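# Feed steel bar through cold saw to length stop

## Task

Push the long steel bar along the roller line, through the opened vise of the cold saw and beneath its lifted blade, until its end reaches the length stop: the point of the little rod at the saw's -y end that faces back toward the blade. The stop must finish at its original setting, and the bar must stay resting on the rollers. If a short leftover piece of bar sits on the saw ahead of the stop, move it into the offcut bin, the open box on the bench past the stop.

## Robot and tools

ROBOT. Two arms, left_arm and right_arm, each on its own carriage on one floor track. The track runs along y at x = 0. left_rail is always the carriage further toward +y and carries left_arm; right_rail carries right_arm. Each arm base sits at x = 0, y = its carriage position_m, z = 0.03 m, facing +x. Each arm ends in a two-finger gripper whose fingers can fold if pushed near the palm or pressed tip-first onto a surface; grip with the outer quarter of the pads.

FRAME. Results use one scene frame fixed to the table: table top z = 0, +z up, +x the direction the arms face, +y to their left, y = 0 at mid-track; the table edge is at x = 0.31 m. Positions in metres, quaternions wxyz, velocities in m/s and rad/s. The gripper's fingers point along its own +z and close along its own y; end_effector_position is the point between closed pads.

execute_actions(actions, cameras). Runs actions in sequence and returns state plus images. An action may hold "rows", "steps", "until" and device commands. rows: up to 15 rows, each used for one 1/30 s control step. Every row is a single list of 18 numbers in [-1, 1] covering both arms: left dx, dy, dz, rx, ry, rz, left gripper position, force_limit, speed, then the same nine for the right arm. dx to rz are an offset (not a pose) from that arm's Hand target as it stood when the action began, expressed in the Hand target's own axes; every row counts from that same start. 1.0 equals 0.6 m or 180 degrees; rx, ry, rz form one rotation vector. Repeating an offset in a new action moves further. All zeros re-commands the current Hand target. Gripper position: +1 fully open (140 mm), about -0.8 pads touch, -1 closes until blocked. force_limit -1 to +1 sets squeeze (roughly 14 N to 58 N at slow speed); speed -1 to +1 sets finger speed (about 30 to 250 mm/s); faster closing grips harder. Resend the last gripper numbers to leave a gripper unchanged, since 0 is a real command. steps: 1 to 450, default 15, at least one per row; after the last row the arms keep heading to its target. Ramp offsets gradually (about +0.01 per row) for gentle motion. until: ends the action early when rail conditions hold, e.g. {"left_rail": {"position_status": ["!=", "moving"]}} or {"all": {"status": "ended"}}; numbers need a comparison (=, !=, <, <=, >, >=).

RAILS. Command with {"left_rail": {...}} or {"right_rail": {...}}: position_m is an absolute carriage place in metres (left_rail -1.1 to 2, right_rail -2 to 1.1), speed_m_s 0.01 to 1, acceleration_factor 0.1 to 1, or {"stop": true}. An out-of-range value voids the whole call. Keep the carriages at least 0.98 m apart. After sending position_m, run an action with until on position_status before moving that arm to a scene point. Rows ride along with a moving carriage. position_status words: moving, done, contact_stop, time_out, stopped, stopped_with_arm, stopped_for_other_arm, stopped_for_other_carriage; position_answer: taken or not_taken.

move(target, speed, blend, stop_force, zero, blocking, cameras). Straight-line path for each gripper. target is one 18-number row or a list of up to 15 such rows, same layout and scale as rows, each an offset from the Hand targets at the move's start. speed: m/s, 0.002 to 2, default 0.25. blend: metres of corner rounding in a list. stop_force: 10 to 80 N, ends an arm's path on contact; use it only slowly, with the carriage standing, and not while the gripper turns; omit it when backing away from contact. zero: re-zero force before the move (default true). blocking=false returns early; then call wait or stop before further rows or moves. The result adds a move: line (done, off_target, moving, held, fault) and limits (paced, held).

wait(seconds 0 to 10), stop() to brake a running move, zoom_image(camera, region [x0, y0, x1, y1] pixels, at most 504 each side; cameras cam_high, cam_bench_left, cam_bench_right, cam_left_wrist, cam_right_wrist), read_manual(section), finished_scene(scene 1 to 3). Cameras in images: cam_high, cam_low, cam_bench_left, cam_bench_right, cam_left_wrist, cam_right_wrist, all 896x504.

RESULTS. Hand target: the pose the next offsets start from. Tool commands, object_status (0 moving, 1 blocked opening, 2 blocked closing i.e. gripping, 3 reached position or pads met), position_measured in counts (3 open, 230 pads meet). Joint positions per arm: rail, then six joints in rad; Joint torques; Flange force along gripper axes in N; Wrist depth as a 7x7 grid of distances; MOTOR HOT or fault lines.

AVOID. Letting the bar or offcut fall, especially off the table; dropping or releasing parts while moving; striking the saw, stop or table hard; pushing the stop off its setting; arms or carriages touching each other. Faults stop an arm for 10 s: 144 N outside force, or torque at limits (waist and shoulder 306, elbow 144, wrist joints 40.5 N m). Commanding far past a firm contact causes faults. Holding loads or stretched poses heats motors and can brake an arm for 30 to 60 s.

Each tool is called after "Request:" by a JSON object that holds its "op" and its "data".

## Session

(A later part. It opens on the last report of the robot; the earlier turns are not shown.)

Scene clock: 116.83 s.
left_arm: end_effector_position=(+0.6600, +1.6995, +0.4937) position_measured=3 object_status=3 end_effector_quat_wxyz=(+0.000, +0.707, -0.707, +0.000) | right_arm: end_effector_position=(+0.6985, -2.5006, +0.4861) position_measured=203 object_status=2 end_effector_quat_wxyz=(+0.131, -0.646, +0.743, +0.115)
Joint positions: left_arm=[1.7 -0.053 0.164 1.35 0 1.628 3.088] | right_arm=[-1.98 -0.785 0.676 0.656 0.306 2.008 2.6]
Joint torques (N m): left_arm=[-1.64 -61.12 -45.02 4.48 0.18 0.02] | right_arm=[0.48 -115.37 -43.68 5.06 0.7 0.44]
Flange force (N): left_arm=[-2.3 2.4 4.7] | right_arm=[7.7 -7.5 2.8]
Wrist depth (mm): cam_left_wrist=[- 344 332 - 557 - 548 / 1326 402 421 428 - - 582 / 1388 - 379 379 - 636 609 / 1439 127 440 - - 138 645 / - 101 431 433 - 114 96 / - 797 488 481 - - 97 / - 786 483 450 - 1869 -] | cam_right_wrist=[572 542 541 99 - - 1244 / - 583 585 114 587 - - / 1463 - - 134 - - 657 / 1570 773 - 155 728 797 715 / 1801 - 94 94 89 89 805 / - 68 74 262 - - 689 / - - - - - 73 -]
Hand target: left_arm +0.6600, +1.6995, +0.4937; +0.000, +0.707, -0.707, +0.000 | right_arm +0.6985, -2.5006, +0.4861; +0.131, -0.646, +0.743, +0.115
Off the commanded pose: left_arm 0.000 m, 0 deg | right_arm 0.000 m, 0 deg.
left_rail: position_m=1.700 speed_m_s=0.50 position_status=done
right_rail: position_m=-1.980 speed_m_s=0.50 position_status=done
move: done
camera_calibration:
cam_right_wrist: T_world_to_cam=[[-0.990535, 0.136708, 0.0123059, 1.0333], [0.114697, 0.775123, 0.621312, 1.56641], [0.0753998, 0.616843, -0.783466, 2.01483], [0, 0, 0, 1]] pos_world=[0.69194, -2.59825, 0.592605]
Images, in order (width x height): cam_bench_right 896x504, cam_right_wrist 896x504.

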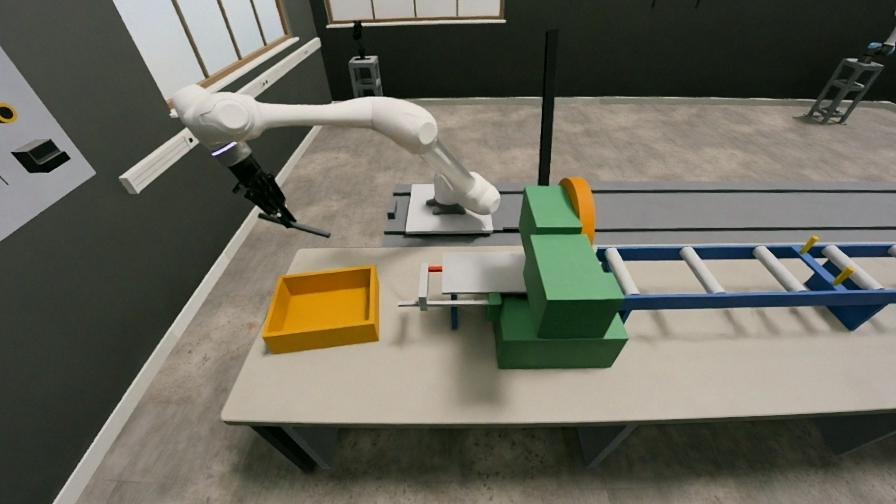

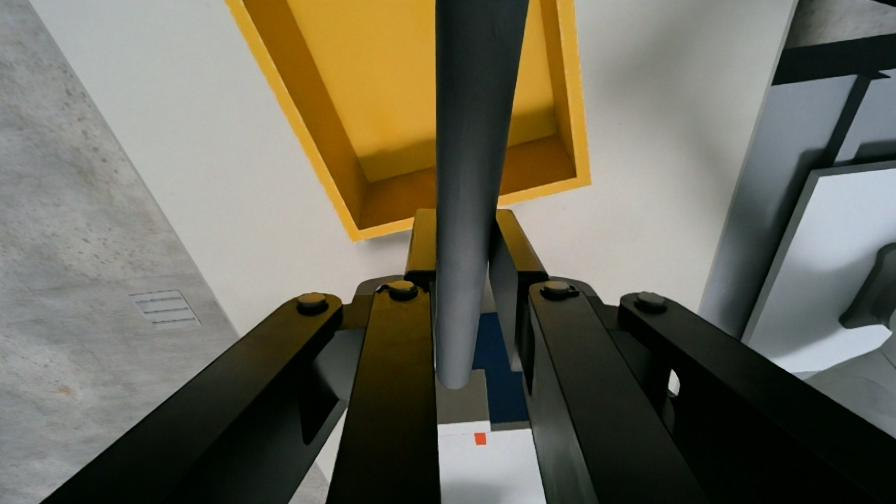

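Request:
{"op": "move", "data": {"target": [0,0,0,0,0,0,1,0,0,0.1725,-0.0544,0.622,0,0,0,-1,0.2,-1], "speed": 0.12, "cameras": ["cam_bench_right"]}}

Request:
{"op": "move", "data": {"target": [0,0,0,0,0,0,1,0,0,0.034,0,0.094,0,0,0,-1,0.2,-1], "speed": 0.015, "stop_force": 10, "cameras": ["cam_right_wrist","cam_bench_right"]}}

Scene clock: 127.40 s.
left_arm: end_effector_position=(+0.6600, +1.6995, +0.4937) position_measured=3 object_status=3 end_effector_quat_wxyz=(+0.000, +0.707, -0.707, +0.000) | right_arm: end_effector_position=(+0.7345, -2.4747, +0.1001) position_measured=203 object_status=2 end_effector_quat_wxyz=(+0.131, -0.646, +0.743, +0.115)
Joint positions: left_arm=[1.7 -0.053 0.164 1.35 0 1.628 3.088] | right_arm=[-1.98 -0.738 0.759 1.216 0.292 1.379 2.457]
Joint torques (N m): left_arm=[-1.63 -61.7 -45.16 4.45 0.26 -0.01] | right_arm=[0.69 -120.37 -41.85 4.9 0.98 0.48]
Flange force (N): left_arm=[-2.7 1.7 5.3] | right_arm=[8.3 -5.5 9.0]
Wrist depth (mm): cam_left_wrist=[1224 359 319 - 571 585 547 / 1187 378 425 451 - - 571 / 1396 - 380 377 - - 607 / 1465 127 411 - - 139 643 / - 101 425 432 - 114 97 / - - 471 478 - - 97 / - 783 481 481 - 2064 -] | cam_right_wrist=[183 186 186 100 188 189 162 / 186 204 205 118 206 207 163 / 179 221 227 138 228 229 174 / 175 225 254 155 251 259 188 / 169 201 94 94 94 256 201 / 162 68 75 262 - - 187 / - - - - - 73 -]
Hand target: left_arm +0.6600, +1.6995, +0.4937; +0.000, +0.707, -0.707, +0.000 | right_arm +0.7345, -2.4747, +0.1000; +0.131, -0.646, +0.743, +0.115
Off the commanded pose: left_arm 0.000 m, 0 deg | right_arm 0.000 m, 0 deg.
left_rail: position_m=1.700 speed_m_s=0.50 position_status=done
right_rail: position_m=-1.980 speed_m_s=0.50 position_status=done
move: done
Images, in order (width x height): cam_bench_right 896x504.

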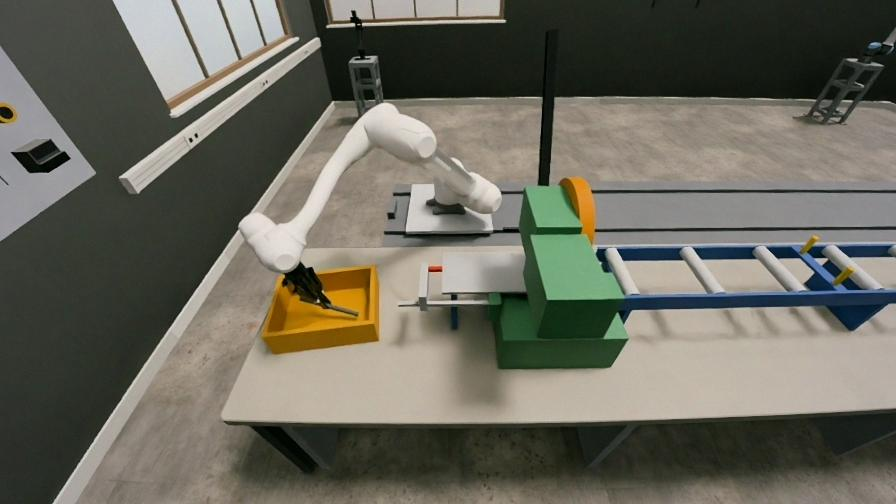

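Scene clock: 131.73 s.
left_arm: end_effector_position=(+0.6600, +1.6995, +0.4937) position_measured=3 object_status=3 end_effector_quat_wxyz=(+0.000, +0.707, -0.707, +0.000) | right_arm: end_effector_position=(+0.7345, -2.4746, +0.0445) position_measured=203 object_status=2 end_effector_quat_wxyz=(+0.131, -0.646, +0.743, +0.115)
Joint positions: left_arm=[1.7 -0.053 0.164 1.35 0 1.628 3.088] | right_arm=[-1.98 -0.738 0.8 1.25 0.297 1.307 2.434]
Joint torques (N m): left_arm=[-1.54 -60.99 -45.29 4.46 0.24 0.1] | right_arm=[4.71 -100.8 -30.77 4.06 -1.52 0.46]
Flange force (N): left_arm=[-1.9 3.0 5.1] | right_arm=[2.8 -1.2 -15.3]
Wrist depth (mm): cam_left_wrist=[- 349 567 - 364 596 559 / 1297 371 422 430 - 579 575 / 1502 - 376 383 628 - 607 / 1484 132 425 - - 138 649 / - 101 431 435 - 114 97 / - - 472 468 - - 96 / - - 474 492 - 1733 -] | cam_right_wrist=[134 137 135 121 136 137 138 / 150 148 148 134 149 150 149 / 163 164 164 161 170 167 164 / 174 184 184 160 182 187 180 / 169 197 94 100 89 94 198 / 163 67 74 208 - - 187 / - - - - - 73 -]
Hand target: left_arm +0.6600, +1.6995, +0.4937; +0.000, +0.707, -0.707, +0.000 | right_arm +0.7345, -2.4746, +0.0445; +0.131, -0.646, +0.743, +0.115 (not the last commanded pose)
Off the commanded pose: left_arm 0.000 m, 0 deg | right_arm 0.005 m, 0 deg.
left_rail: position_m=1.700 speed_m_s=0.50 position_status=done
right_rail: position_m=-1.980 speed_m_s=0.50 position_status=done
move: contact (right_arm)
camera_calibration:
cam_right_wrist: T_world_to_cam=[[-0.990527, 0.136769, 0.0122307, 1.071], [0.114693, 0.775077, 0.62137, 1.81637], [0.0755047, 0.616887, -0.783421, 1.65012], [0, 0, 0, 1]] pos_world=[0.72794, -2.57225, 0.151005]
Images, in order (width x height): cam_bench_right 896x504, cam_right_wrist 896x504.

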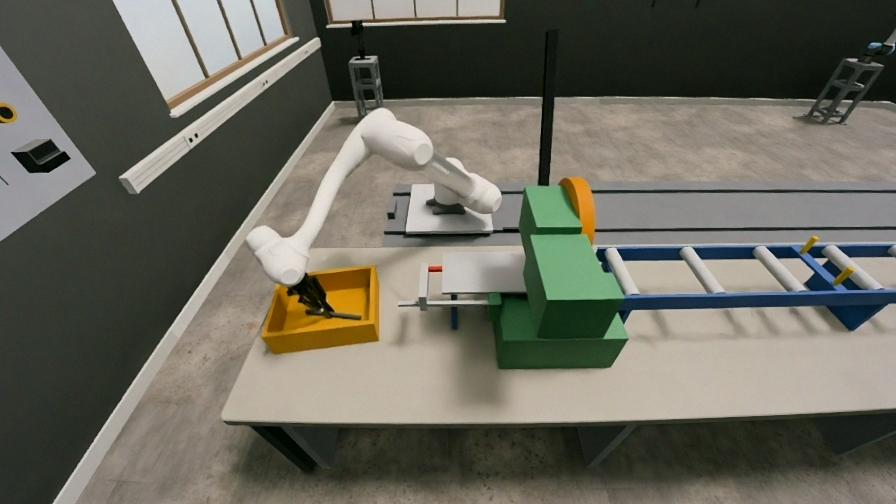

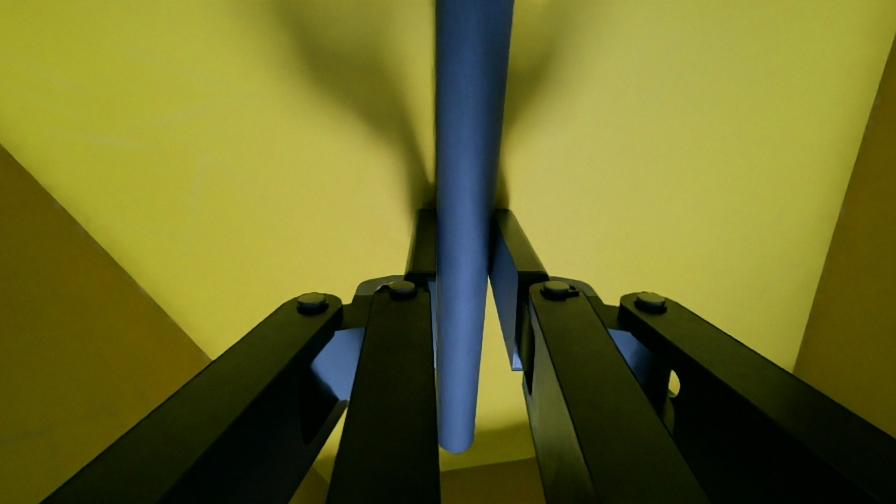

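Request:
{"op": "execute_actions", "data": {"actions": [{"rows":[[0,0,0,0,0,0,1,0,0,0,0,0,0,0,0,0.1,0,-1]],"steps":75}], "cameras": []}}

Request:
{"op": "move", "data": {"target": [0,0,0,0,0,0,1,0,0,-0.2,0,-0.548,0,0,0,0.1,0,-1], "speed": 0.15, "cameras": ["cam_right_wrist"]}}

Request:
{"op": "move", "data": {"target": [0,0,0,0,0,0,1,0,0,-0.85,0.33,-0.134,-0.0077,0.111,-0.044,0.1,0,-1], "speed": 0.25, "cameras": ["cam_right_wrist","cam_bench_right"]}}

Scene clock: 141.53 s.
left_arm: end_effector_position=(+0.6600, +1.6995, +0.4937) position_measured=3 object_status=3 end_effector_quat_wxyz=(+0.000, +0.707, -0.707, +0.000) | right_arm: end_effector_position=(+0.7345, -2.4746, +0.0445) position_measured=117 object_status=3 end_effector_quat_wxyz=(+0.131, -0.646, +0.743, +0.115)
Joint positions: left_arm=[1.7 -0.053 0.164 1.35 0 1.628 3.088] | right_arm=[-1.98 -0.738 0.8 1.25 0.297 1.307 2.434]
Joint torques (N m): left_arm=[-1.81 -61.71 -45.05 4.46 0.22 0.05] | right_arm=[0.65 -117.28 -37.78 4.16 0.53 0.45]
Flange force (N): left_arm=[-2.9 1.5 4.8] | right_arm=[5.9 -5.4 2.7]
Wrist depth (mm): cam_left_wrist=[1236 348 319 - - - 555 / 1283 380 424 428 - - 579 / 1421 613 379 380 - - 607 / 1456 132 422 - - 139 658 / - 101 427 430 - 114 97 / - - 477 441 - - 97 / - - 501 - - 1840 -] | cam_right_wrist=[134 134 135 121 136 136 138 / 150 147 148 134 149 149 148 / 162 163 164 161 169 166 164 / 174 183 160 180 178 186 179 / 163 88 112 205 206 95 90 / - 89 244 238 247 - 76 / - - 291 284 276 - 70]
Hand target: left_arm +0.6600, +1.6995, +0.4937; +0.000, +0.707, -0.707, +0.000 | right_arm +0.7345, -2.4746, +0.0445; +0.131, -0.646, +0.743, +0.115
Off the commanded pose: left_arm 0.000 m, 0 deg | right_arm 0.000 m, 0 deg.
left_rail: position_m=1.700 speed_m_s=0.50 position_status=done
right_rail: position_m=-1.980 speed_m_s=0.50 position_status=done
No camera images: "cameras" was empty.

Scene clock: 144.33 s.
left_arm: end_effector_position=(+0.6600, +1.6995, +0.4937) position_measured=3 object_status=3 end_effector_quat_wxyz=(+0.000, +0.707, -0.707, +0.000) | right_arm: end_effector_position=(+0.7349, -2.4745, +0.3945) position_measured=117 object_status=3 end_effector_quat_wxyz=(+0.131, -0.646, +0.743, +0.115)
Joint positions: left_arm=[1.7 -0.053 0.164 1.35 0 1.628 3.088] | right_arm=[-1.98 -0.738 0.666 0.838 0.296 1.829 2.592]
Joint torques (N m): left_arm=[-1.8 -61.87 -44.96 4.45 0.22 0.05] | right_arm=[0.77 -110.87 -41.3 4.7 0.43 0.51]
Flange force (N): left_arm=[-2.3 1.1 4.4] | right_arm=[6.7 -9.5 -3.1]
Wrist depth (mm): cam_left_wrist=[1181 383 319 - - 580 552 / 1263 392 422 431 - 613 571 / 1341 - 376 383 - 643 606 / 1413 127 419 631 667 139 649 / - 101 428 433 - 114 96 / - - 473 475 - - 97 / - - 471 490 - - -] | cam_right_wrist=[- 468 447 457 447 464 471 / - - 484 497 513 510 - / 1400 602 - 547 513 507 - / 1489 1694 148 522 139 636 609 / 1640 88 102 717 125 95 91 / - 89 - 681 650 - 76 / - - - 502 557 - 70]
Hand target: left_arm +0.6600, +1.6995, +0.4937; +0.000, +0.707, -0.707, +0.000 | right_arm +0.7350, -2.4745, +0.3945; +0.131, -0.646, +0.743, +0.115
Off the commanded pose: left_arm 0.000 m, 0 deg | right_arm 0.000 m, 0 deg.
left_rail: position_m=1.700 speed_m_s=0.50 position_status=done
right_rail: position_m=-1.980 speed_m_s=0.50 position_status=done
move: done
camera_calibration:
cam_right_wrist: T_world_to_cam=[[-0.990527, 0.13677, 0.0122291, 1.06721], [0.114697, 0.775116, 0.621321, 1.59888], [0.0754993, 0.616838, -0.783461, 1.92412], [0, 0, 0, 1]] pos_world=[0.72844, -2.57215, 0.501005]
Images, in order (width x height): cam_right_wrist 896x504.

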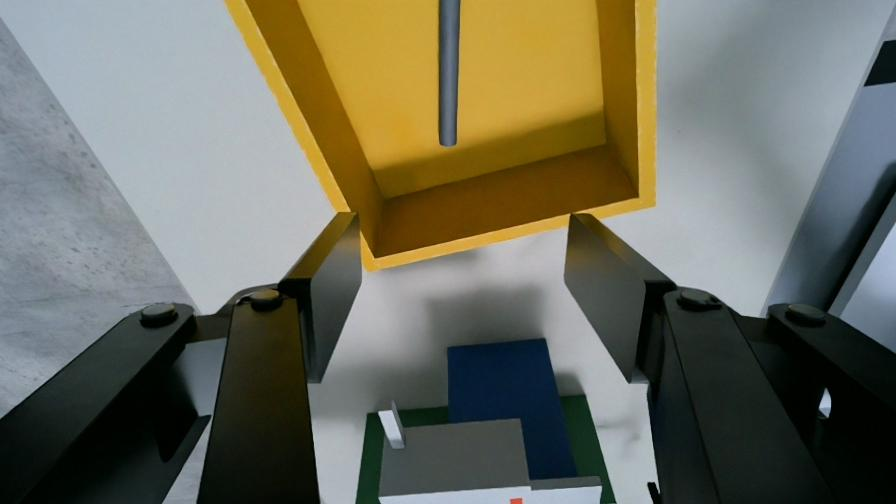

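Scene clock: 147.07 s.
left_arm: end_effector_position=(+0.6600, +1.6995, +0.4937) position_measured=3 object_status=3 end_effector_quat_wxyz=(+0.000, +0.707, -0.707, +0.000) | right_arm: end_effector_position=(+0.6021, -1.9998, +0.6450) position_measured=117 object_status=3 end_effector_quat_wxyz=(+0.000, +0.707, -0.707, -0.001)
Joint positions: left_arm=[1.7 -0.053 0.164 1.35 0 1.628 3.088] | right_arm=[-1.98 -0.09 0.117 1.127 0 1.898 3.052]
Joint torques (N m): left_arm=[-1.67 -61.28 -45.12 4.44 0.24 -0.04] | right_arm=[-0.73 -55.44 -40.25 3.86 0.02 0.38]
Flange force (N): left_arm=[-2.4 2.3 4.8] | right_arm=[-0.4 -5.0 -0.2]
Wrist depth (mm): cam_left_wrist=[1205 349 339 - 377 583 553 / 1243 375 421 433 - - 573 / 1372 - 376 381 - - 606 / 1456 128 472 - - 138 647 / - 101 432 432 717 114 96 / - - 463 502 - - 97 / - 778 472 484 810 - -] | cam_right_wrist=[1341 - - - - 694 683 / 1497 508 486 744 - 706 681 / 1489 - 521 531 795 753 642 / 1561 - 160 564 124 788 630 / 1590 88 112 580 124 95 90 / - 89 600 631 652 - 76 / - - 576 650 - - 70]
Hand target: left_arm +0.6600, +1.6995, +0.4937; +0.000, +0.707, -0.707, +0.000 | right_arm +0.6021, -1.9998, +0.6450; +0.000, +0.707, -0.707, -0.001
Off the commanded pose: left_arm 0.000 m, 0 deg | right_arm 0.000 m, 0 deg.
left_rail: position_m=1.700 speed_m_s=0.50 position_status=done
right_rail: position_m=-1.980 speed_m_s=0.50 position_status=done
move: done
camera_calibration:
cam_right_wrist: T_world_to_cam=[[-0.999924, 0.00153996, 0.0122502, 0.602815], [0.00533076, 0.948794, 0.315852, 1.70072], [-0.0111365, 0.315893, -0.948729, 1.3945], [0, 0, 0, 1]] pos_world=[0.609233, -2.05507, 0.778446]
Images, in order (width x height): cam_bench_right 896x504, cam_right_wrist 896x504.

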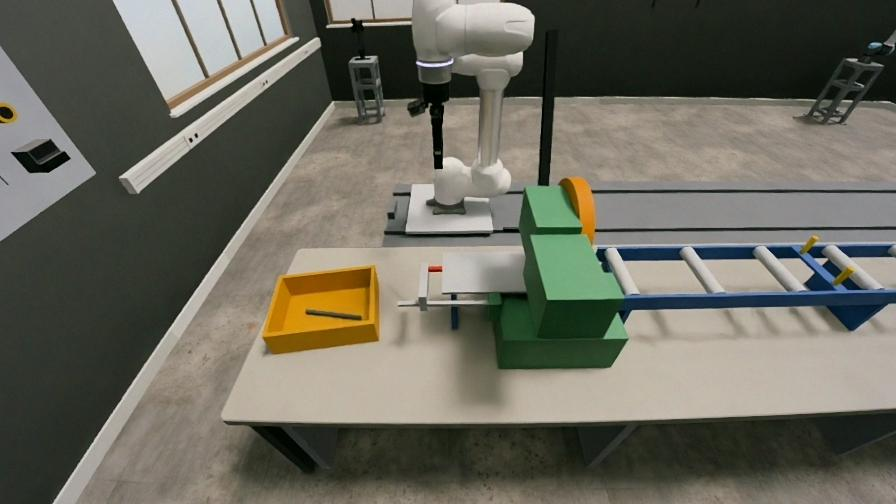

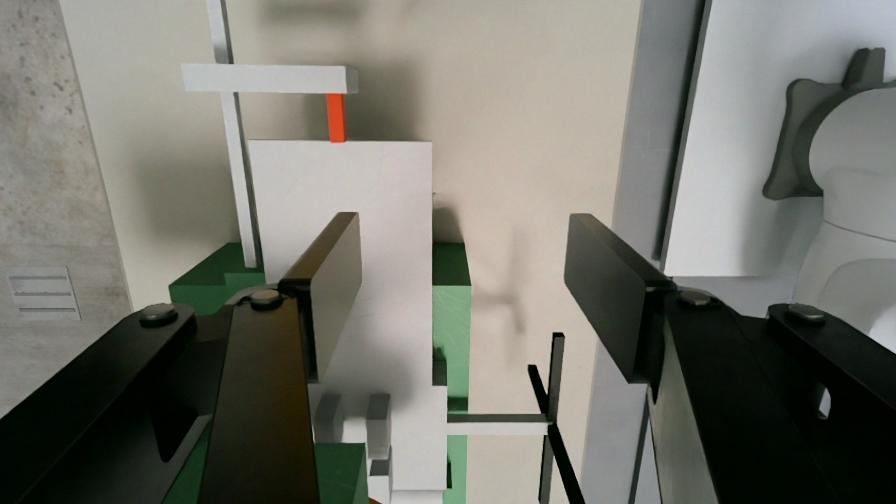

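Request:
{"op": "execute_actions", "data": {"actions": [{"rows":[[0,0,0,0,0,0,0.1,0.4,0,0,0,0,0,0,0,1,0,0]],"steps":2},{"left_rail":{"position_m":1.6,"speed_m_s":0.3},"steps":100,"until":{"left_rail":{"position_status":["!=","moving"]}}}], "cameras": []}}

Request:
{"op": "move", "data": {"target": [[0,-0.1167,0.25,0,0,0.0045,0.1,0.4,0,0,0,0,0,0,0,1,0,0],[0,-0.1167,0.35,0,0,0.0045,0.1,0.4,0,0,0,0,0,0,0,1,0,0]], "speed": 0.15, "cameras": ["cam_left_wrist"]}}

Request:
{"op": "execute_actions", "data": {"actions": [{"rows":[[0,0,0,0,0,0,-1,0.4,-1,0,0,0,0,0,0,1,0,0]],"steps":90}], "cameras": ["cam_left_wrist","cam_bench_left"]}}

Scene clock: 162.07 s.
left_arm: end_effector_position=(+0.6600, +1.5995, +0.4937) position_measured=117 object_status=3 end_effector_quat_wxyz=(+0.000, +0.707, -0.707, +0.000) | right_arm: end_effector_position=(+0.6021, -1.9998, +0.6450) position_measured=3 object_status=3 end_effector_quat_wxyz=(+0.000, +0.707, -0.707, -0.001)
Joint positions: left_arm=[1.6 -0.053 0.164 1.35 0 1.628 3.088] | right_arm=[-1.98 -0.09 0.117 1.127 0 1.898 3.052]
Joint torques (N m): left_arm=[-2.12 -62 -45.05 4.52 0.23 0.02] | right_arm=[0.6 -55.15 -40.39 3.9 -0.07 0.46]
Flange force (N): left_arm=[-3.3 1.0 4.4] | right_arm=[1.7 -3.5 -0.5]
Flange force at the end of the 1st action (N): left_arm=[-2.6 2.8 4.6] | right_arm=[1.9 -4.5 0.2]
Wrist depth (mm): cam_left_wrist=[1211 349 - - 593 582 555 / 585 589 348 599 - - 576 / 1380 615 452 524 - - 606 / 1465 658 150 419 130 659 645 / 1522 - 123 - - 79 - / - - 447 480 - - - / - - - 502 - - -] | cam_right_wrist=[1356 - - - - 692 676 / 1447 - 719 - 749 715 676 / 1497 - 522 527 795 736 641 / 1524 126 552 570 - 141 805 / - 102 574 572 937 132 105 / - 576 610 631 920 - 96 / - 411 408 644 965 - -]
Hand target: left_arm +0.6600, +1.5996, +0.4937; +0.000, +0.707, -0.707, +0.000 | right_arm +0.6021, -1.9998, +0.6450; +0.000, +0.707, -0.707, -0.001
Off the commanded pose: left_arm 0.000 m, 0 deg | right_arm 0.000 m, 0 deg.
left_rail: position_m=1.600 speed_m_s=0.30 position_status=done
right_rail: position_m=-1.980 speed_m_s=0.50 position_status=done
No camera images: "cameras" was empty.

Scene clock: 164.30 s.
left_arm: end_effector_position=(+0.7300, +1.5995, +0.2837) position_measured=117 object_status=3 end_effector_quat_wxyz=(+0.000, +0.702, -0.712, +0.000) | right_arm: end_effector_position=(+0.6021, -1.9998, +0.6450) position_measured=3 object_status=3 end_effector_quat_wxyz=(+0.000, +0.707, -0.707, -0.001)
Joint positions: left_arm=[1.6 -0.048 0.315 1.538 0 1.289 3.108] | right_arm=[-1.98 -0.09 0.117 1.127 0 1.898 3.052]
Joint torques (N m): left_arm=[-1.42 -75.78 -43.69 4.31 0.12 0.03] | right_arm=[0.77 -55.15 -40.42 3.88 -0.05 0.46]
Flange force (N): left_arm=[-1.8 2.5 4.2] | right_arm=[2.2 -4.0 0.1]
Wrist depth (mm): cam_left_wrist=[- 178 - 137 - 202 162 / - 177 - 145 - 193 172 / - 190 363 157 352 206 183 / - 189 150 260 167 220 - / - - 123 - - 79 - / - - 218 211 218 - - / - - - 196 - - -] | cam_right_wrist=[1334 696 - - - 672 685 / - 542 467 687 - 715 674 / 1524 755 525 515 742 736 641 / 1480 136 549 555 - 141 624 / - 117 580 589 - 132 105 / - 102 610 633 - - 96 / - 409 423 672 749 - -]
Hand target: left_arm +0.7300, +1.5995, +0.2837; +0.000, +0.702, -0.712, +0.000 | right_arm +0.6021, -1.9998, +0.6450; +0.000, +0.707, -0.707, -0.001
Off the commanded pose: left_arm 0.000 m, 0 deg | right_arm 0.000 m, 0 deg.
left_rail: position_m=1.600 speed_m_s=0.30 position_status=done
right_rail: position_m=-1.980 speed_m_s=0.50 position_status=done
move: done
camera_calibration:
cam_left_wrist: T_world_to_cam=[[-0.999848, 0.00998467, 0.0142679, 0.718357], [0.0142235, 0.940943, 0.338267, -1.60714], [-0.0100478, 0.338418, -0.940942, -0.124288], [0, 0, 0, 1]] pos_world=[0.739858, 1.54712, 0.416446]
Images, in order (width x height): cam_left_wrist 896x504.

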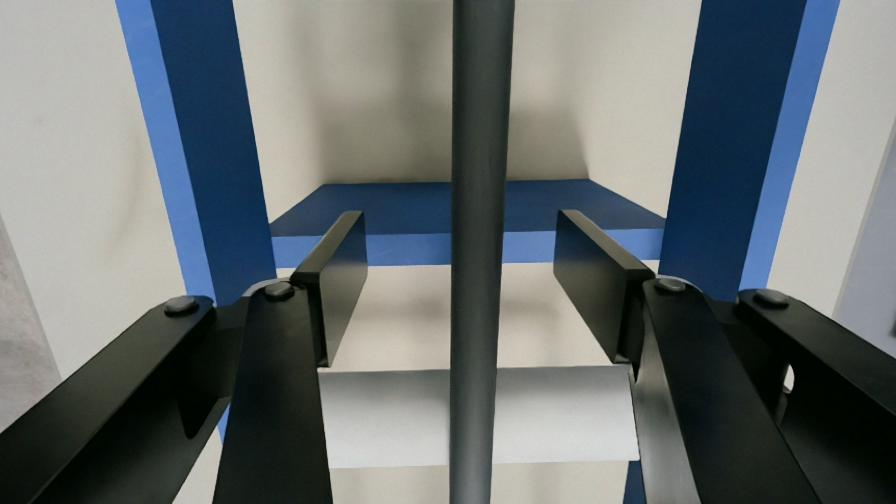

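Scene clock: 167.50 s.
left_arm: end_effector_position=(+0.7300, +1.5995, +0.2836) position_measured=203 object_status=2 end_effector_quat_wxyz=(+0.000, +0.702, -0.712, +0.000) | right_arm: end_effector_position=(+0.6021, -1.9998, +0.6450) position_measured=3 object_status=3 end_effector_quat_wxyz=(+0.000, +0.707, -0.707, -0.001)
Joint positions: left_arm=[1.6 -0.048 0.315 1.538 0 1.288 3.108] | right_arm=[-1.98 -0.09 0.117 1.127 0 1.898 3.052]
Joint torques (N m): left_arm=[-2.13 -70.15 -41.19 4.43 -1.02 0.4] | right_arm=[0.69 -55.01 -40.41 3.91 -0.06 0.49]
Flange force (N): left_arm=[-2.2 5.1 -3.4] | right_arm=[2.1 -4.5 0.4]
Wrist depth (mm): cam_left_wrist=[371 179 365 135 - 204 166 / - 178 - 143 396 218 173 / - 191 371 156 356 220 - / - 189 259 157 264 221 - / - - 92 - - 201 513 / 1326 - - 180 - - 535 / - - - 193 - - -] | cam_right_wrist=[- 657 689 - - 685 685 / - 728 475 - - 715 681 / 1463 - 523 523 - 736 639 / 1552 126 555 545 - 140 638 / - 117 583 599 891 131 105 / - 103 609 659 696 - 96 / - 408 410 660 - - -]
Hand target: left_arm +0.7300, +1.5995, +0.2837; +0.000, +0.702, -0.712, +0.000 | right_arm +0.6021, -1.9998, +0.6450; +0.000, +0.707, -0.707, -0.001
Off the commanded pose: left_arm 0.000 m, 0 deg | right_arm 0.000 m, 0 deg.
left_rail: position_m=1.600 speed_m_s=0.30 position_status=done
right_rail: position_m=-1.980 speed_m_s=0.50 position_status=done
camera_calibration:
cam_left_wrist: T_world_to_cam=[[-0.999847, 0.00995324, 0.0143618, 0.718365], [0.0142248, 0.940975, 0.338177, -1.60716], [-0.0101482, 0.338329, -0.940973, -0.124063], [0, 0, 0, 1]] pos_world=[0.739858, 1.54712, 0.416445]
Images, in order (width x height): cam_bench_left 896x504, cam_left_wrist 896x504.

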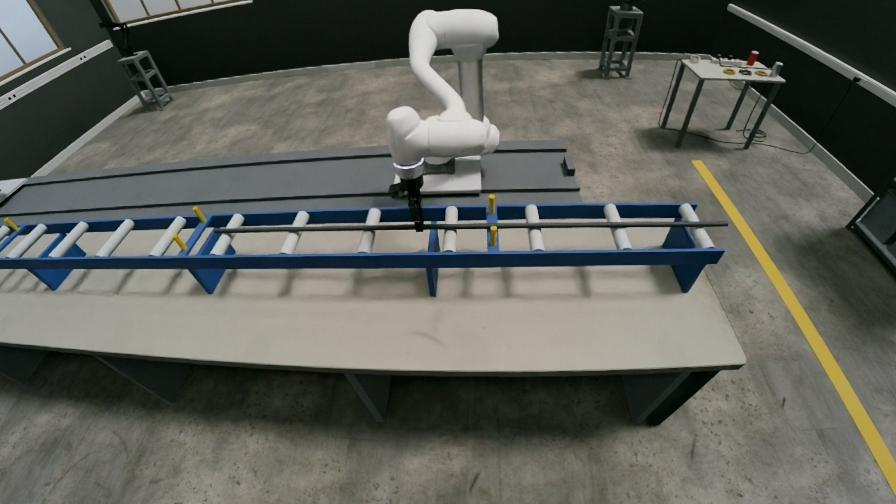

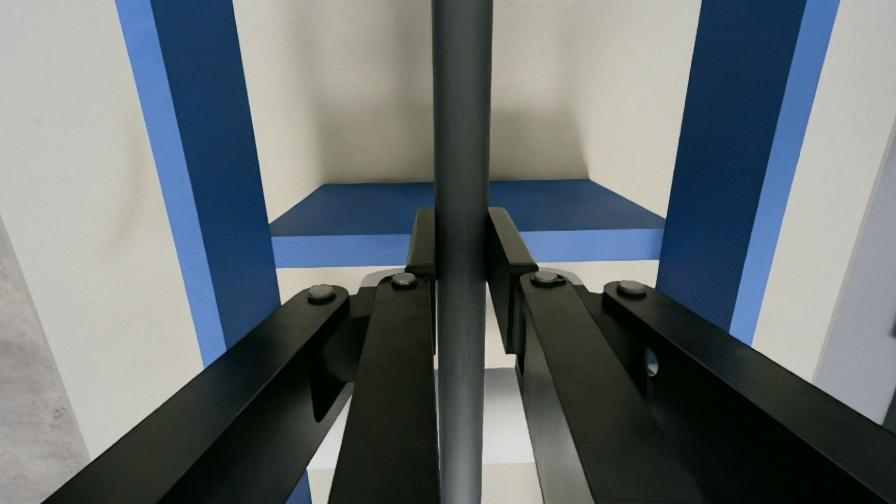

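Request:
{"op": "move", "data": {"target": [0,0.0217,-0.0092,0,0,-0.0045,-1,0.4,-1,0,0,0,0,0,0,1,0,0], "speed": 0.04, "cameras": []}}

Request:
{"op": "execute_actions", "data": {"actions": [{"left_rail":{"position_m":0.5,"speed_m_s":0.25,"acceleration_factor":0.3},"steps":300,"until":{"left_rail":{"position_status":["!=","moving"]}}}], "cameras": ["cam_high","cam_left_wrist"]}}

Request:
{"op": "zoom_image", "data": {"camera": "cam_high", "region": [350, 200, 500, 504]}}

Scene clock: 174.77 s.
left_arm: end_effector_position=(+0.7169, +1.5997, +0.2891) position_measured=203 object_status=2 end_effector_quat_wxyz=(+0.000, +0.707, -0.707, +0.000) | right_arm: end_effector_position=(+0.6021, -1.9998, +0.6450) position_measured=3 object_status=3 end_effector_quat_wxyz=(+0.000, +0.707, -0.707, -0.001)
Joint positions: left_arm=[1.6 -0.049 0.293 1.558 0 1.291 3.093] | right_arm=[-1.98 -0.09 0.117 1.127 0 1.898 3.052]
Joint torques (N m): left_arm=[-0.61 -96.42 -60.18 4.01 0.98 -0.8] | right_arm=[0.64 -55.11 -40.45 3.89 -0.06 0.47]
Flange force (N): left_arm=[-2.4 1.4 36.7] | right_arm=[2.0 -4.5 0.1]
Wrist depth (mm): cam_left_wrist=[- 187 - 140 - 186 - / - 186 - 148 - 186 - / - 215 410 157 354 199 433 / - 213 263 161 270 214 - / - 201 91 174 - 204 - / 1349 - - - - - - / - - - 197 - - -] | cam_right_wrist=[1524 - - - 683 689 685 / 1392 - 469 732 738 706 674 / 1472 - 522 518 - 749 633 / 1524 126 554 539 - 141 607 / - 117 581 599 - 124 105 / - 103 606 638 - - 96 / - 411 426 659 - - -]
Hand target: left_arm +0.7170, +1.5997, +0.2892; +0.000, +0.707, -0.707, +0.000 | right_arm +0.6021, -1.9998, +0.6450; +0.000, +0.707, -0.707, -0.001
Off the commanded pose: left_arm 0.000 m, 0 deg | right_arm 0.000 m, 0 deg.
left_rail: position_m=1.600 speed_m_s=0.30 position_status=done
right_rail: position_m=-1.980 speed_m_s=0.50 position_status=done
move: done
No camera images: "cameras" was empty.

Scene clock: 180.03 s.
left_arm: end_effector_position=(+0.7170, +0.4997, +0.2892) position_measured=203 object_status=2 end_effector_quat_wxyz=(+0.000, +0.707, -0.707, +0.000) | right_arm: end_effector_position=(+0.6021, -1.9998, +0.6450) position_measured=3 object_status=3 end_effector_quat_wxyz=(+0.000, +0.707, -0.707, -0.001)
Joint positions: left_arm=[0.5 -0.049 0.293 1.558 0 1.291 3.093] | right_arm=[-1.98 -0.09 0.117 1.127 0 1.898 3.052]
Joint torques (N m): left_arm=[-1.03 -97.72 -61.71 4.02 0.21 -0.86] | right_arm=[0.64 -55.11 -40.39 3.92 -0.04 0.47]
Flange force (N): left_arm=[-2.5 1.9 38.1] | right_arm=[2.2 -5.3 0.2]
Wrist depth (mm): cam_left_wrist=[- 187 396 - - 185 - / - 187 - 148 - 186 - / - 176 176 175 178 181 462 / - 198 180 162 182 199 - / - 201 91 173 - 202 486 / - - - - - - - / - - - 198 - - -] | cam_right_wrist=[1232 664 - - - 669 678 / 1250 - 495 - 738 726 681 / 1415 - 526 519 - 740 636 / 1515 126 548 562 - 141 600 / - 117 580 599 - 124 105 / - 102 606 636 664 - 96 / - 395 409 676 907 - -]
Hand target: left_arm +0.7170, +0.4997, +0.2892; +0.000, +0.707, -0.707, +0.000 | right_arm +0.6021, -1.9998, +0.6450; +0.000, +0.707, -0.707, -0.001
Tool commands: left_gripper/position=-1.0 left_gripper/force_limit=+0.4 left_gripper/speed=-1.0 right_gripper/position=+1.0 right_gripper/force_limit=+0.0 right_gripper/speed=+0.0
Off the commanded pose: left_arm 0.000 m, 0 deg | right_arm 0.000 m, 0 deg.
left_rail: position_m=0.500 speed_m_s=0.25 position_status=done
right_rail: position_m=-1.980 speed_m_s=0.50 position_status=done
camera_calibration:
cam_left_wrist: T_world_to_cam=[[-0.999888, -0.0041527, 0.0143641, 0.723263], [0.000949821, 0.941079, 0.338186, -0.564571], [-0.0149221, 0.338162, -0.94097, 0.256548], [0, 0, 0, 1]] pos_world=[0.727546, 0.447554, 0.421945]
Images, in order (width x height): cam_high 896x504, cam_left_wrist 896x504.

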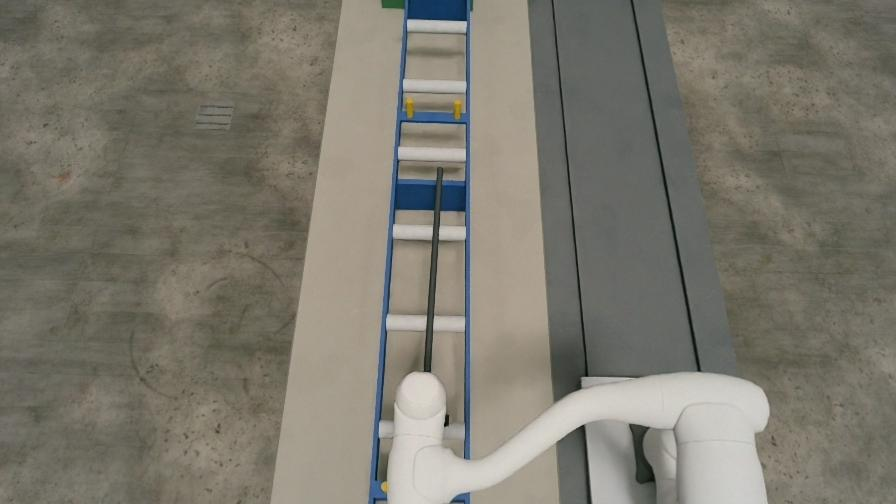

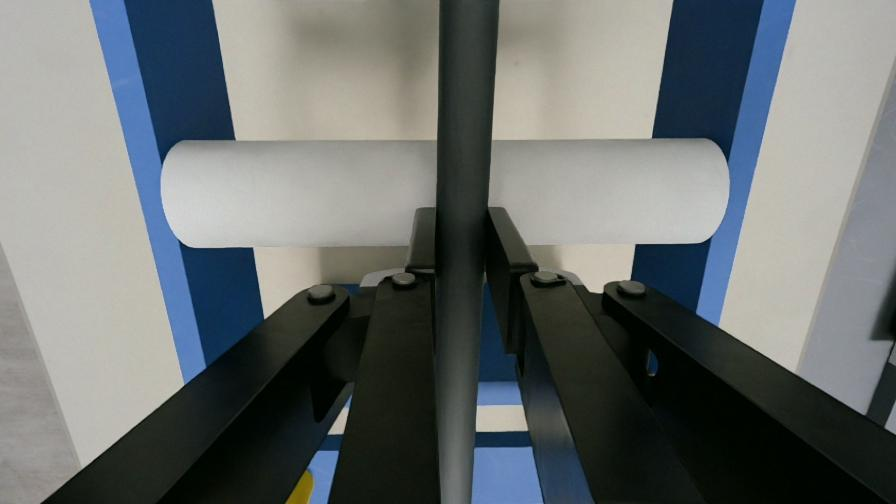

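Scaled by 1.658 from the camera's 896x504 image, which has a finer 1280x720 frame.

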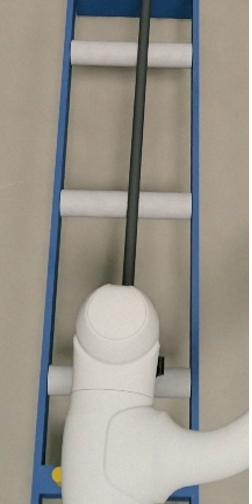

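Request:
{"op": "move", "data": {"target": [0,0,0,0,0,-0.0122,-1,0.4,-1,0,0,0,0,0,0,1,0,0], "speed": 0.04, "cameras": ["cam_high"]}}

Request:
{"op": "zoom_image", "data": {"camera": "cam_high", "region": [350, 130, 500, 400]}}

Scene clock: 185.23 s.
left_arm: end_effector_position=(+0.7170, +0.4996, +0.2892) position_measured=203 object_status=2 end_effector_quat_wxyz=(+0.000, +0.721, -0.693, +0.000) | right_arm: end_effector_position=(+0.6021, -1.9998, +0.6450) position_measured=3 object_status=3 end_effector_quat_wxyz=(+0.000, +0.707, -0.707, -0.001)
Joint positions: left_arm=[0.5 -0.049 0.293 1.558 0 1.291 3.055] | right_arm=[-1.98 -0.09 0.117 1.127 0 1.898 3.052]
Joint torques (N m): left_arm=[0.24 -91.97 -56.78 3.79 0.71 -1.77] | right_arm=[0.73 -55.07 -40.34 3.92 -0.06 0.49]
Flange force (N): left_arm=[-1.7 0.8 30.1] | right_arm=[1.9 -3.8 -0.5]
Wrist depth (mm): cam_left_wrist=[- 182 - 142 - 191 - / - 183 - 150 - 189 - / - 174 175 175 179 182 445 / - 199 182 163 182 198 474 / - 200 90 174 - 202 - / - - - - - - - / - - - - - - -] | cam_right_wrist=[678 - - - 696 696 685 / 1480 531 721 - - 704 681 / 783 734 525 531 - 747 636 / 1455 136 546 565 - 140 618 / - 117 583 564 - 124 105 / - 561 607 605 732 - 96 / - 416 411 678 957 - -]
Hand target: left_arm +0.7170, +0.4996, +0.2892; +0.000, +0.721, -0.693, +0.000 | right_arm +0.6021, -1.9998, +0.6450; +0.000, +0.707, -0.707, -0.001
Off the commanded pose: left_arm 0.000 m, 0 deg | right_arm 0.000 m, 0 deg.
left_rail: position_m=0.500 speed_m_s=0.25 position_status=done
right_rail: position_m=-1.980 speed_m_s=0.50 position_status=done
move: done
Images, in order (width x height): cam_high 896x504.

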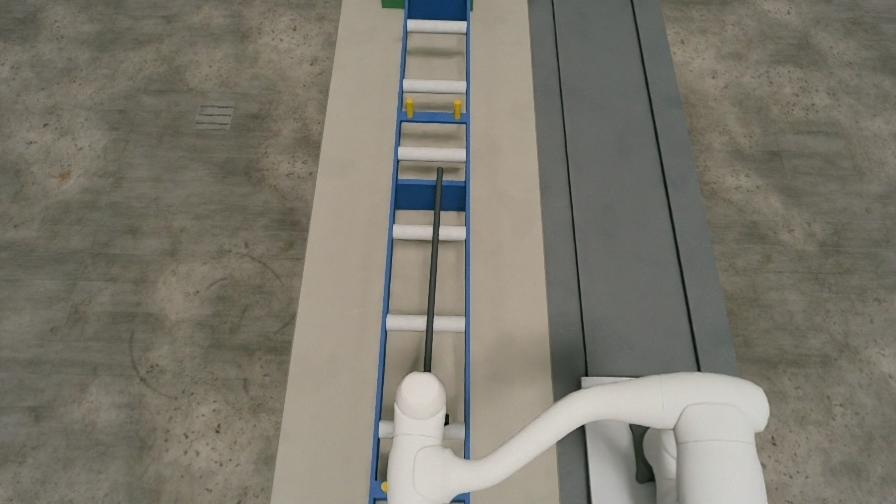

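Scaled by 1.867 from the camera's 896x504 image, which has a finer 1280x720 frame.

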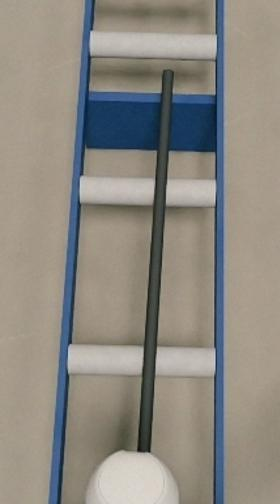

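Request:
{"op": "move", "data": {"target": [0,0,0,0,0,-0.012,-1,0.4,-1,0,0,0,0,0,0,1,0,0], "speed": 0.04, "cameras": ["cam_high"]}}

Request:
{"op": "zoom_image", "data": {"camera": "cam_high", "region": [350, 130, 500, 400]}}

Scene clock: 188.57 s.
left_arm: end_effector_position=(+0.7170, +0.4997, +0.2892) position_measured=203 object_status=2 end_effector_quat_wxyz=(+0.000, +0.733, -0.680, +0.000) | right_arm: end_effector_position=(+0.6021, -1.9998, +0.6450) position_measured=3 object_status=3 end_effector_quat_wxyz=(+0.000, +0.707, -0.707, -0.001)
Joint positions: left_arm=[0.5 -0.049 0.293 1.558 0 1.291 3.017] | right_arm=[-1.98 -0.09 0.117 1.127 0 1.898 3.052]
Joint torques (N m): left_arm=[0.97 -86.94 -52.49 3.55 0.91 -2.46] | right_arm=[0.52 -55.08 -40.42 3.88 -0.06 0.46]
Flange force (N): left_arm=[-2.0 0.0 22.6] | right_arm=[1.7 -3.8 -0.2]
Wrist depth (mm): cam_left_wrist=[- 189 - 141 - 195 - / - 179 - 151 386 192 - / - 173 174 174 179 182 - / - 216 182 163 181 193 - / - 203 90 175 - - - / - - - - - - - / - - - - - - -] | cam_right_wrist=[- 698 - 723 - 674 683 / 1314 529 461 - - 710 683 / 1480 - 522 537 - 749 634 / 1533 126 549 556 - 141 605 / - 117 577 576 - 124 105 / - 102 607 631 676 - 96 / - 404 409 681 702 - -]
Hand target: left_arm +0.7170, +0.4997, +0.2892; +0.000, +0.733, -0.680, +0.000 | right_arm +0.6021, -1.9998, +0.6450; +0.000, +0.707, -0.707, -0.001
Off the commanded pose: left_arm 0.000 m, 0 deg | right_arm 0.000 m, 0 deg.
left_rail: position_m=0.500 speed_m_s=0.25 position_status=done
right_rail: position_m=-1.980 speed_m_s=0.50 position_status=done
move: done
Images, in order (width x height): cam_high 896x504.

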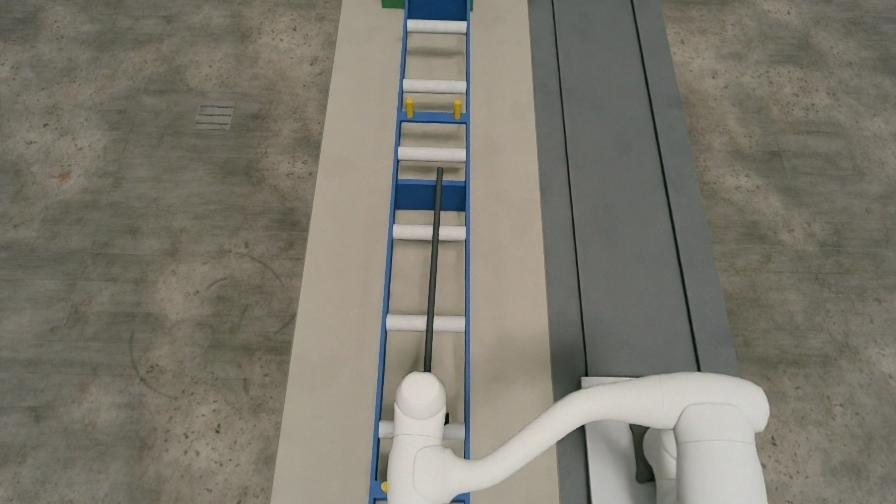

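Scaled by 1.867 from the camera's 896x504 image, which has a finer 1280x720 frame.

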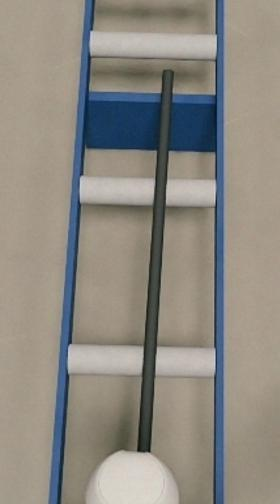

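Request:
{"op": "move", "data": {"target": [0,0,0.0093,0,0,0.0244,-1,0.4,-1,0,0,0,0,0,0,1,0,0], "speed": 0.03, "cameras": []}}

Request:
{"op": "execute_actions", "data": {"actions": [{"rows":[[0,0,0,0,0,0,0.1,0.4,-0.7,0,0,0,0,0,0,1,0,0]],"steps":50}], "cameras": []}}

Request:
{"op": "move", "data": {"target": [0,0.045,-0.2,0,0,0.01,0.1,0.4,-0.7,0,0,0,0,0,0,1,0,0], "speed": 0.2, "cameras": []}}

Request:
{"op": "execute_actions", "data": {"actions": [{"left_rail":{"position_m":-0.22,"speed_m_s":0.4,"acceleration_factor":0.6},"steps":300,"until":{"left_rail":{"position_status":["!=","moving"]}}}], "cameras": ["cam_left_wrist"]}}

Scene clock: 201.23 s.
left_arm: end_effector_position=(+0.7170, +0.4997, +0.2836) position_measured=203 object_status=2 end_effector_quat_wxyz=(+0.000, +0.707, -0.707, +0.000) | right_arm: end_effector_position=(+0.6021, -1.9998, +0.6450) position_measured=3 object_status=3 end_effector_quat_wxyz=(+0.000, +0.707, -0.707, -0.001)
Joint positions: left_arm=[0.5 -0.049 0.295 1.565 0 1.281 3.094] | right_arm=[-1.98 -0.09 0.117 1.127 0 1.898 3.052]
Joint torques (N m): left_arm=[-0.72 -46.23 -21.83 4 0.81 -0.79] | right_arm=[0.68 -55.15 -40.43 3.88 -0.04 0.46]
Flange force (N): left_arm=[-1.8 -0.1 -34.7] | right_arm=[2.1 -4.7 0.3]
Wrist depth (mm): cam_left_wrist=[- 185 - 137 - 186 - / - 185 397 142 - 187 - / - 171 172 171 174 176 - / - 197 174 158 177 195 - / - 197 90 - - 200 - / - - - 179 - - - / - - - 194 - - -] | cam_right_wrist=[1288 - 736 666 - 683 680 / - - 529 776 - 717 678 / 1580 - 526 542 769 740 639 / 1524 126 549 531 - 141 605 / - 117 581 591 - 132 105 / - 103 607 630 747 - 96 / - 411 409 646 - - -]
Hand target: left_arm +0.7170, +0.4997, +0.2836; +0.000, +0.707, -0.707, +0.000 | right_arm +0.6021, -1.9998, +0.6450; +0.000, +0.707, -0.707, -0.001
Off the commanded pose: left_arm 0.000 m, 0 deg | right_arm 0.000 m, 0 deg.
left_rail: position_m=0.500 speed_m_s=0.25 position_status=done
right_rail: position_m=-1.980 speed_m_s=0.50 position_status=done
move: done
No camera images: "cameras" was empty.

Scene clock: 203.10 s.
left_arm: end_effector_position=(+0.7170, +0.4997, +0.2836) position_measured=117 object_status=3 end_effector_quat_wxyz=(+0.000, +0.707, -0.707, +0.000) | right_arm: end_effector_position=(+0.6021, -1.9998, +0.6450) position_measured=3 object_status=3 end_effector_quat_wxyz=(+0.000, +0.707, -0.707, -0.001)
Joint positions: left_arm=[0.5 -0.049 0.295 1.565 0 1.281 3.094] | right_arm=[-1.98 -0.09 0.117 1.127 0 1.898 3.052]
Joint torques (N m): left_arm=[-2.17 -73.6 -43.29 4.3 0.22 0.01] | right_arm=[0.68 -55.06 -40.3 3.89 -0.05 0.46]
Flange force (N): left_arm=[-2.7 1.7 4.0] | right_arm=[1.9 -4.0 -0.1]
Wrist depth (mm): cam_left_wrist=[367 187 - 135 - 185 - / 385 186 - 143 - 186 - / - 170 172 171 173 175 - / 449 188 150 162 176 194 - / - 90 123 351 355 79 - / - - - 296 - - - / - - 228 227 232 - -] | cam_right_wrist=[1294 - - - - 680 683 / 1385 514 467 - 767 719 685 / 1415 758 521 521 - 760 641 / 1489 132 553 572 - 141 621 / - 117 579 581 856 131 105 / - 102 612 655 870 - 96 / - 393 409 664 - - -]
Hand target: left_arm +0.7170, +0.4997, +0.2836; +0.000, +0.707, -0.707, +0.000 | right_arm +0.6021, -1.9998, +0.6450; +0.000, +0.707, -0.707, -0.001
Off the commanded pose: left_arm 0.000 m, 0 deg | right_arm 0.000 m, 0 deg.
left_rail: position_m=0.500 speed_m_s=0.25 position_status=done
right_rail: position_m=-1.980 speed_m_s=0.50 position_status=done
No camera images: "cameras" was empty.

Scene clock: 204.17 s.
left_arm: end_effector_position=(+0.6900, +0.4997, +0.4035) position_measured=117 object_status=3 end_effector_quat_wxyz=(+0.000, +0.696, -0.718, +0.000) | right_arm: end_effector_position=(+0.6021, -1.9998, +0.6450) position_measured=3 object_status=3 end_effector_quat_wxyz=(+0.000, +0.707, -0.707, -0.001)
Joint positions: left_arm=[0.5 -0.051 0.215 1.449 0 1.477 3.123] | right_arm=[-1.98 -0.09 0.117 1.127 0 1.898 3.052]
Joint torques (N m): left_arm=[-2.08 -66.5 -44.95 4.42 0.17 0.04] | right_arm=[0.68 -55 -40.48 3.87 -0.04 0.47]
Flange force (N): left_arm=[-2.8 2.7 4.3] | right_arm=[1.9 -3.5 0.4]
Wrist depth (mm): cam_left_wrist=[- 275 - 242 285 504 456 / 1290 320 - 259 287 511 504 / 1199 311 287 284 293 - 514 / - 552 150 491 145 - 551 / 1372 - 150 343 339 79 - / - - - 335 304 - - / - - 409 387 396 - -] | cam_right_wrist=[1377 - 698 - - 683 687 / 1480 541 485 - 721 717 678 / 1506 742 525 534 805 744 639 / 1533 126 552 569 842 141 605 / - 117 581 600 870 132 105 / - 110 603 631 904 - 96 / - 397 410 674 954 - -]
Hand target: left_arm +0.6900, +0.4997, +0.4036; +0.000, +0.696, -0.718, +0.000 | right_arm +0.6021, -1.9998, +0.6450; +0.000, +0.707, -0.707, -0.001
Off the commanded pose: left_arm 0.000 m, 0 deg | right_arm 0.000 m, 0 deg.
left_rail: position_m=0.500 speed_m_s=0.25 position_status=done
right_rail: position_m=-1.980 speed_m_s=0.50 position_status=done
move: done
No camera images: "cameras" was empty.

Scene clock: 206.73 s.
left_arm: end_effector_position=(+0.6900, -0.2203, +0.4036) position_measured=117 object_status=3 end_effector_quat_wxyz=(+0.000, +0.696, -0.718, +0.000) | right_arm: end_effector_position=(+0.6021, -1.9998, +0.6450) position_measured=3 object_status=3 end_effector_quat_wxyz=(+0.000, +0.707, -0.707, -0.001)
Joint positions: left_arm=[-0.22 -0.051 0.215 1.449 0 1.478 3.123] | right_arm=[-1.98 -0.09 0.117 1.127 0 1.898 3.052]
Joint torques (N m): left_arm=[-1.96 -67.09 -45.01 4.49 0.21 0] | right_arm=[0.51 -55.37 -40.4 3.91 -0.04 0.46]
Flange force (N): left_arm=[-3.0 1.8 4.1] | right_arm=[1.7 -4.2 0.2]
Wrist depth (mm): cam_left_wrist=[- 275 381 341 293 - 496 / - 291 - 254 292 - 505 / - 296 - 274 307 - 530 / - - 147 327 145 - 560 / 1405 - 123 320 320 79 - / - - - - - - - / - - - - - - -] | cam_right_wrist=[- - - - - 674 681 / 734 723 532 783 - 702 678 / 1463 751 523 517 - 753 642 / 1570 126 553 554 - 141 607 / - 117 581 613 828 132 105 / - 103 606 613 - - 96 / - 411 410 652 972 937 -]
Hand target: left_arm +0.6900, -0.2203, +0.4036; +0.000, +0.696, -0.718, +0.000 | right_arm +0.6021, -1.9998, +0.6450; +0.000, +0.707, -0.707, -0.001
Tool commands: left_gripper/position=+0.1 left_gripper/force_limit=+0.4 left_gripper/speed=-0.7 right_gripper/position=+1.0 right_gripper/force_limit=+0.0 right_gripper/speed=+0.0
Off the commanded pose: left_arm 0.000 m, 0 deg | right_arm 0.000 m, 0 deg.
left_rail: position_m=-0.220 speed_m_s=0.40 position_status=done
right_rail: position_m=-1.980 speed_m_s=0.50 position_status=done
camera_calibration:
cam_left_wrist: T_world_to_cam=[[-0.999508, 0.0278869, 0.0143384, 0.698447], [0.0310938, 0.94056, 0.338202, 0.0534871], [-0.00405475, 0.338481, -0.940964, 0.599863], [0, 0, 0, 1]] pos_world=[0.698872, -0.272828, 0.536346]
Images, in order (width x height): cam_left_wrist 896x504.

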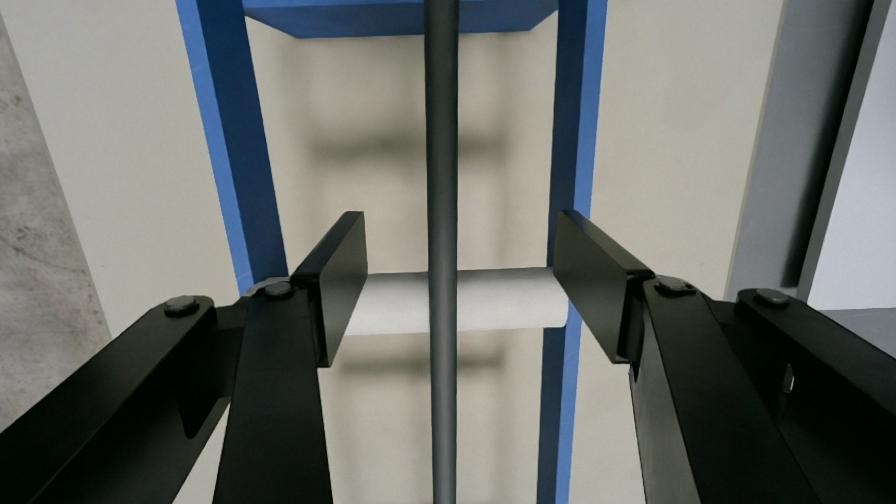

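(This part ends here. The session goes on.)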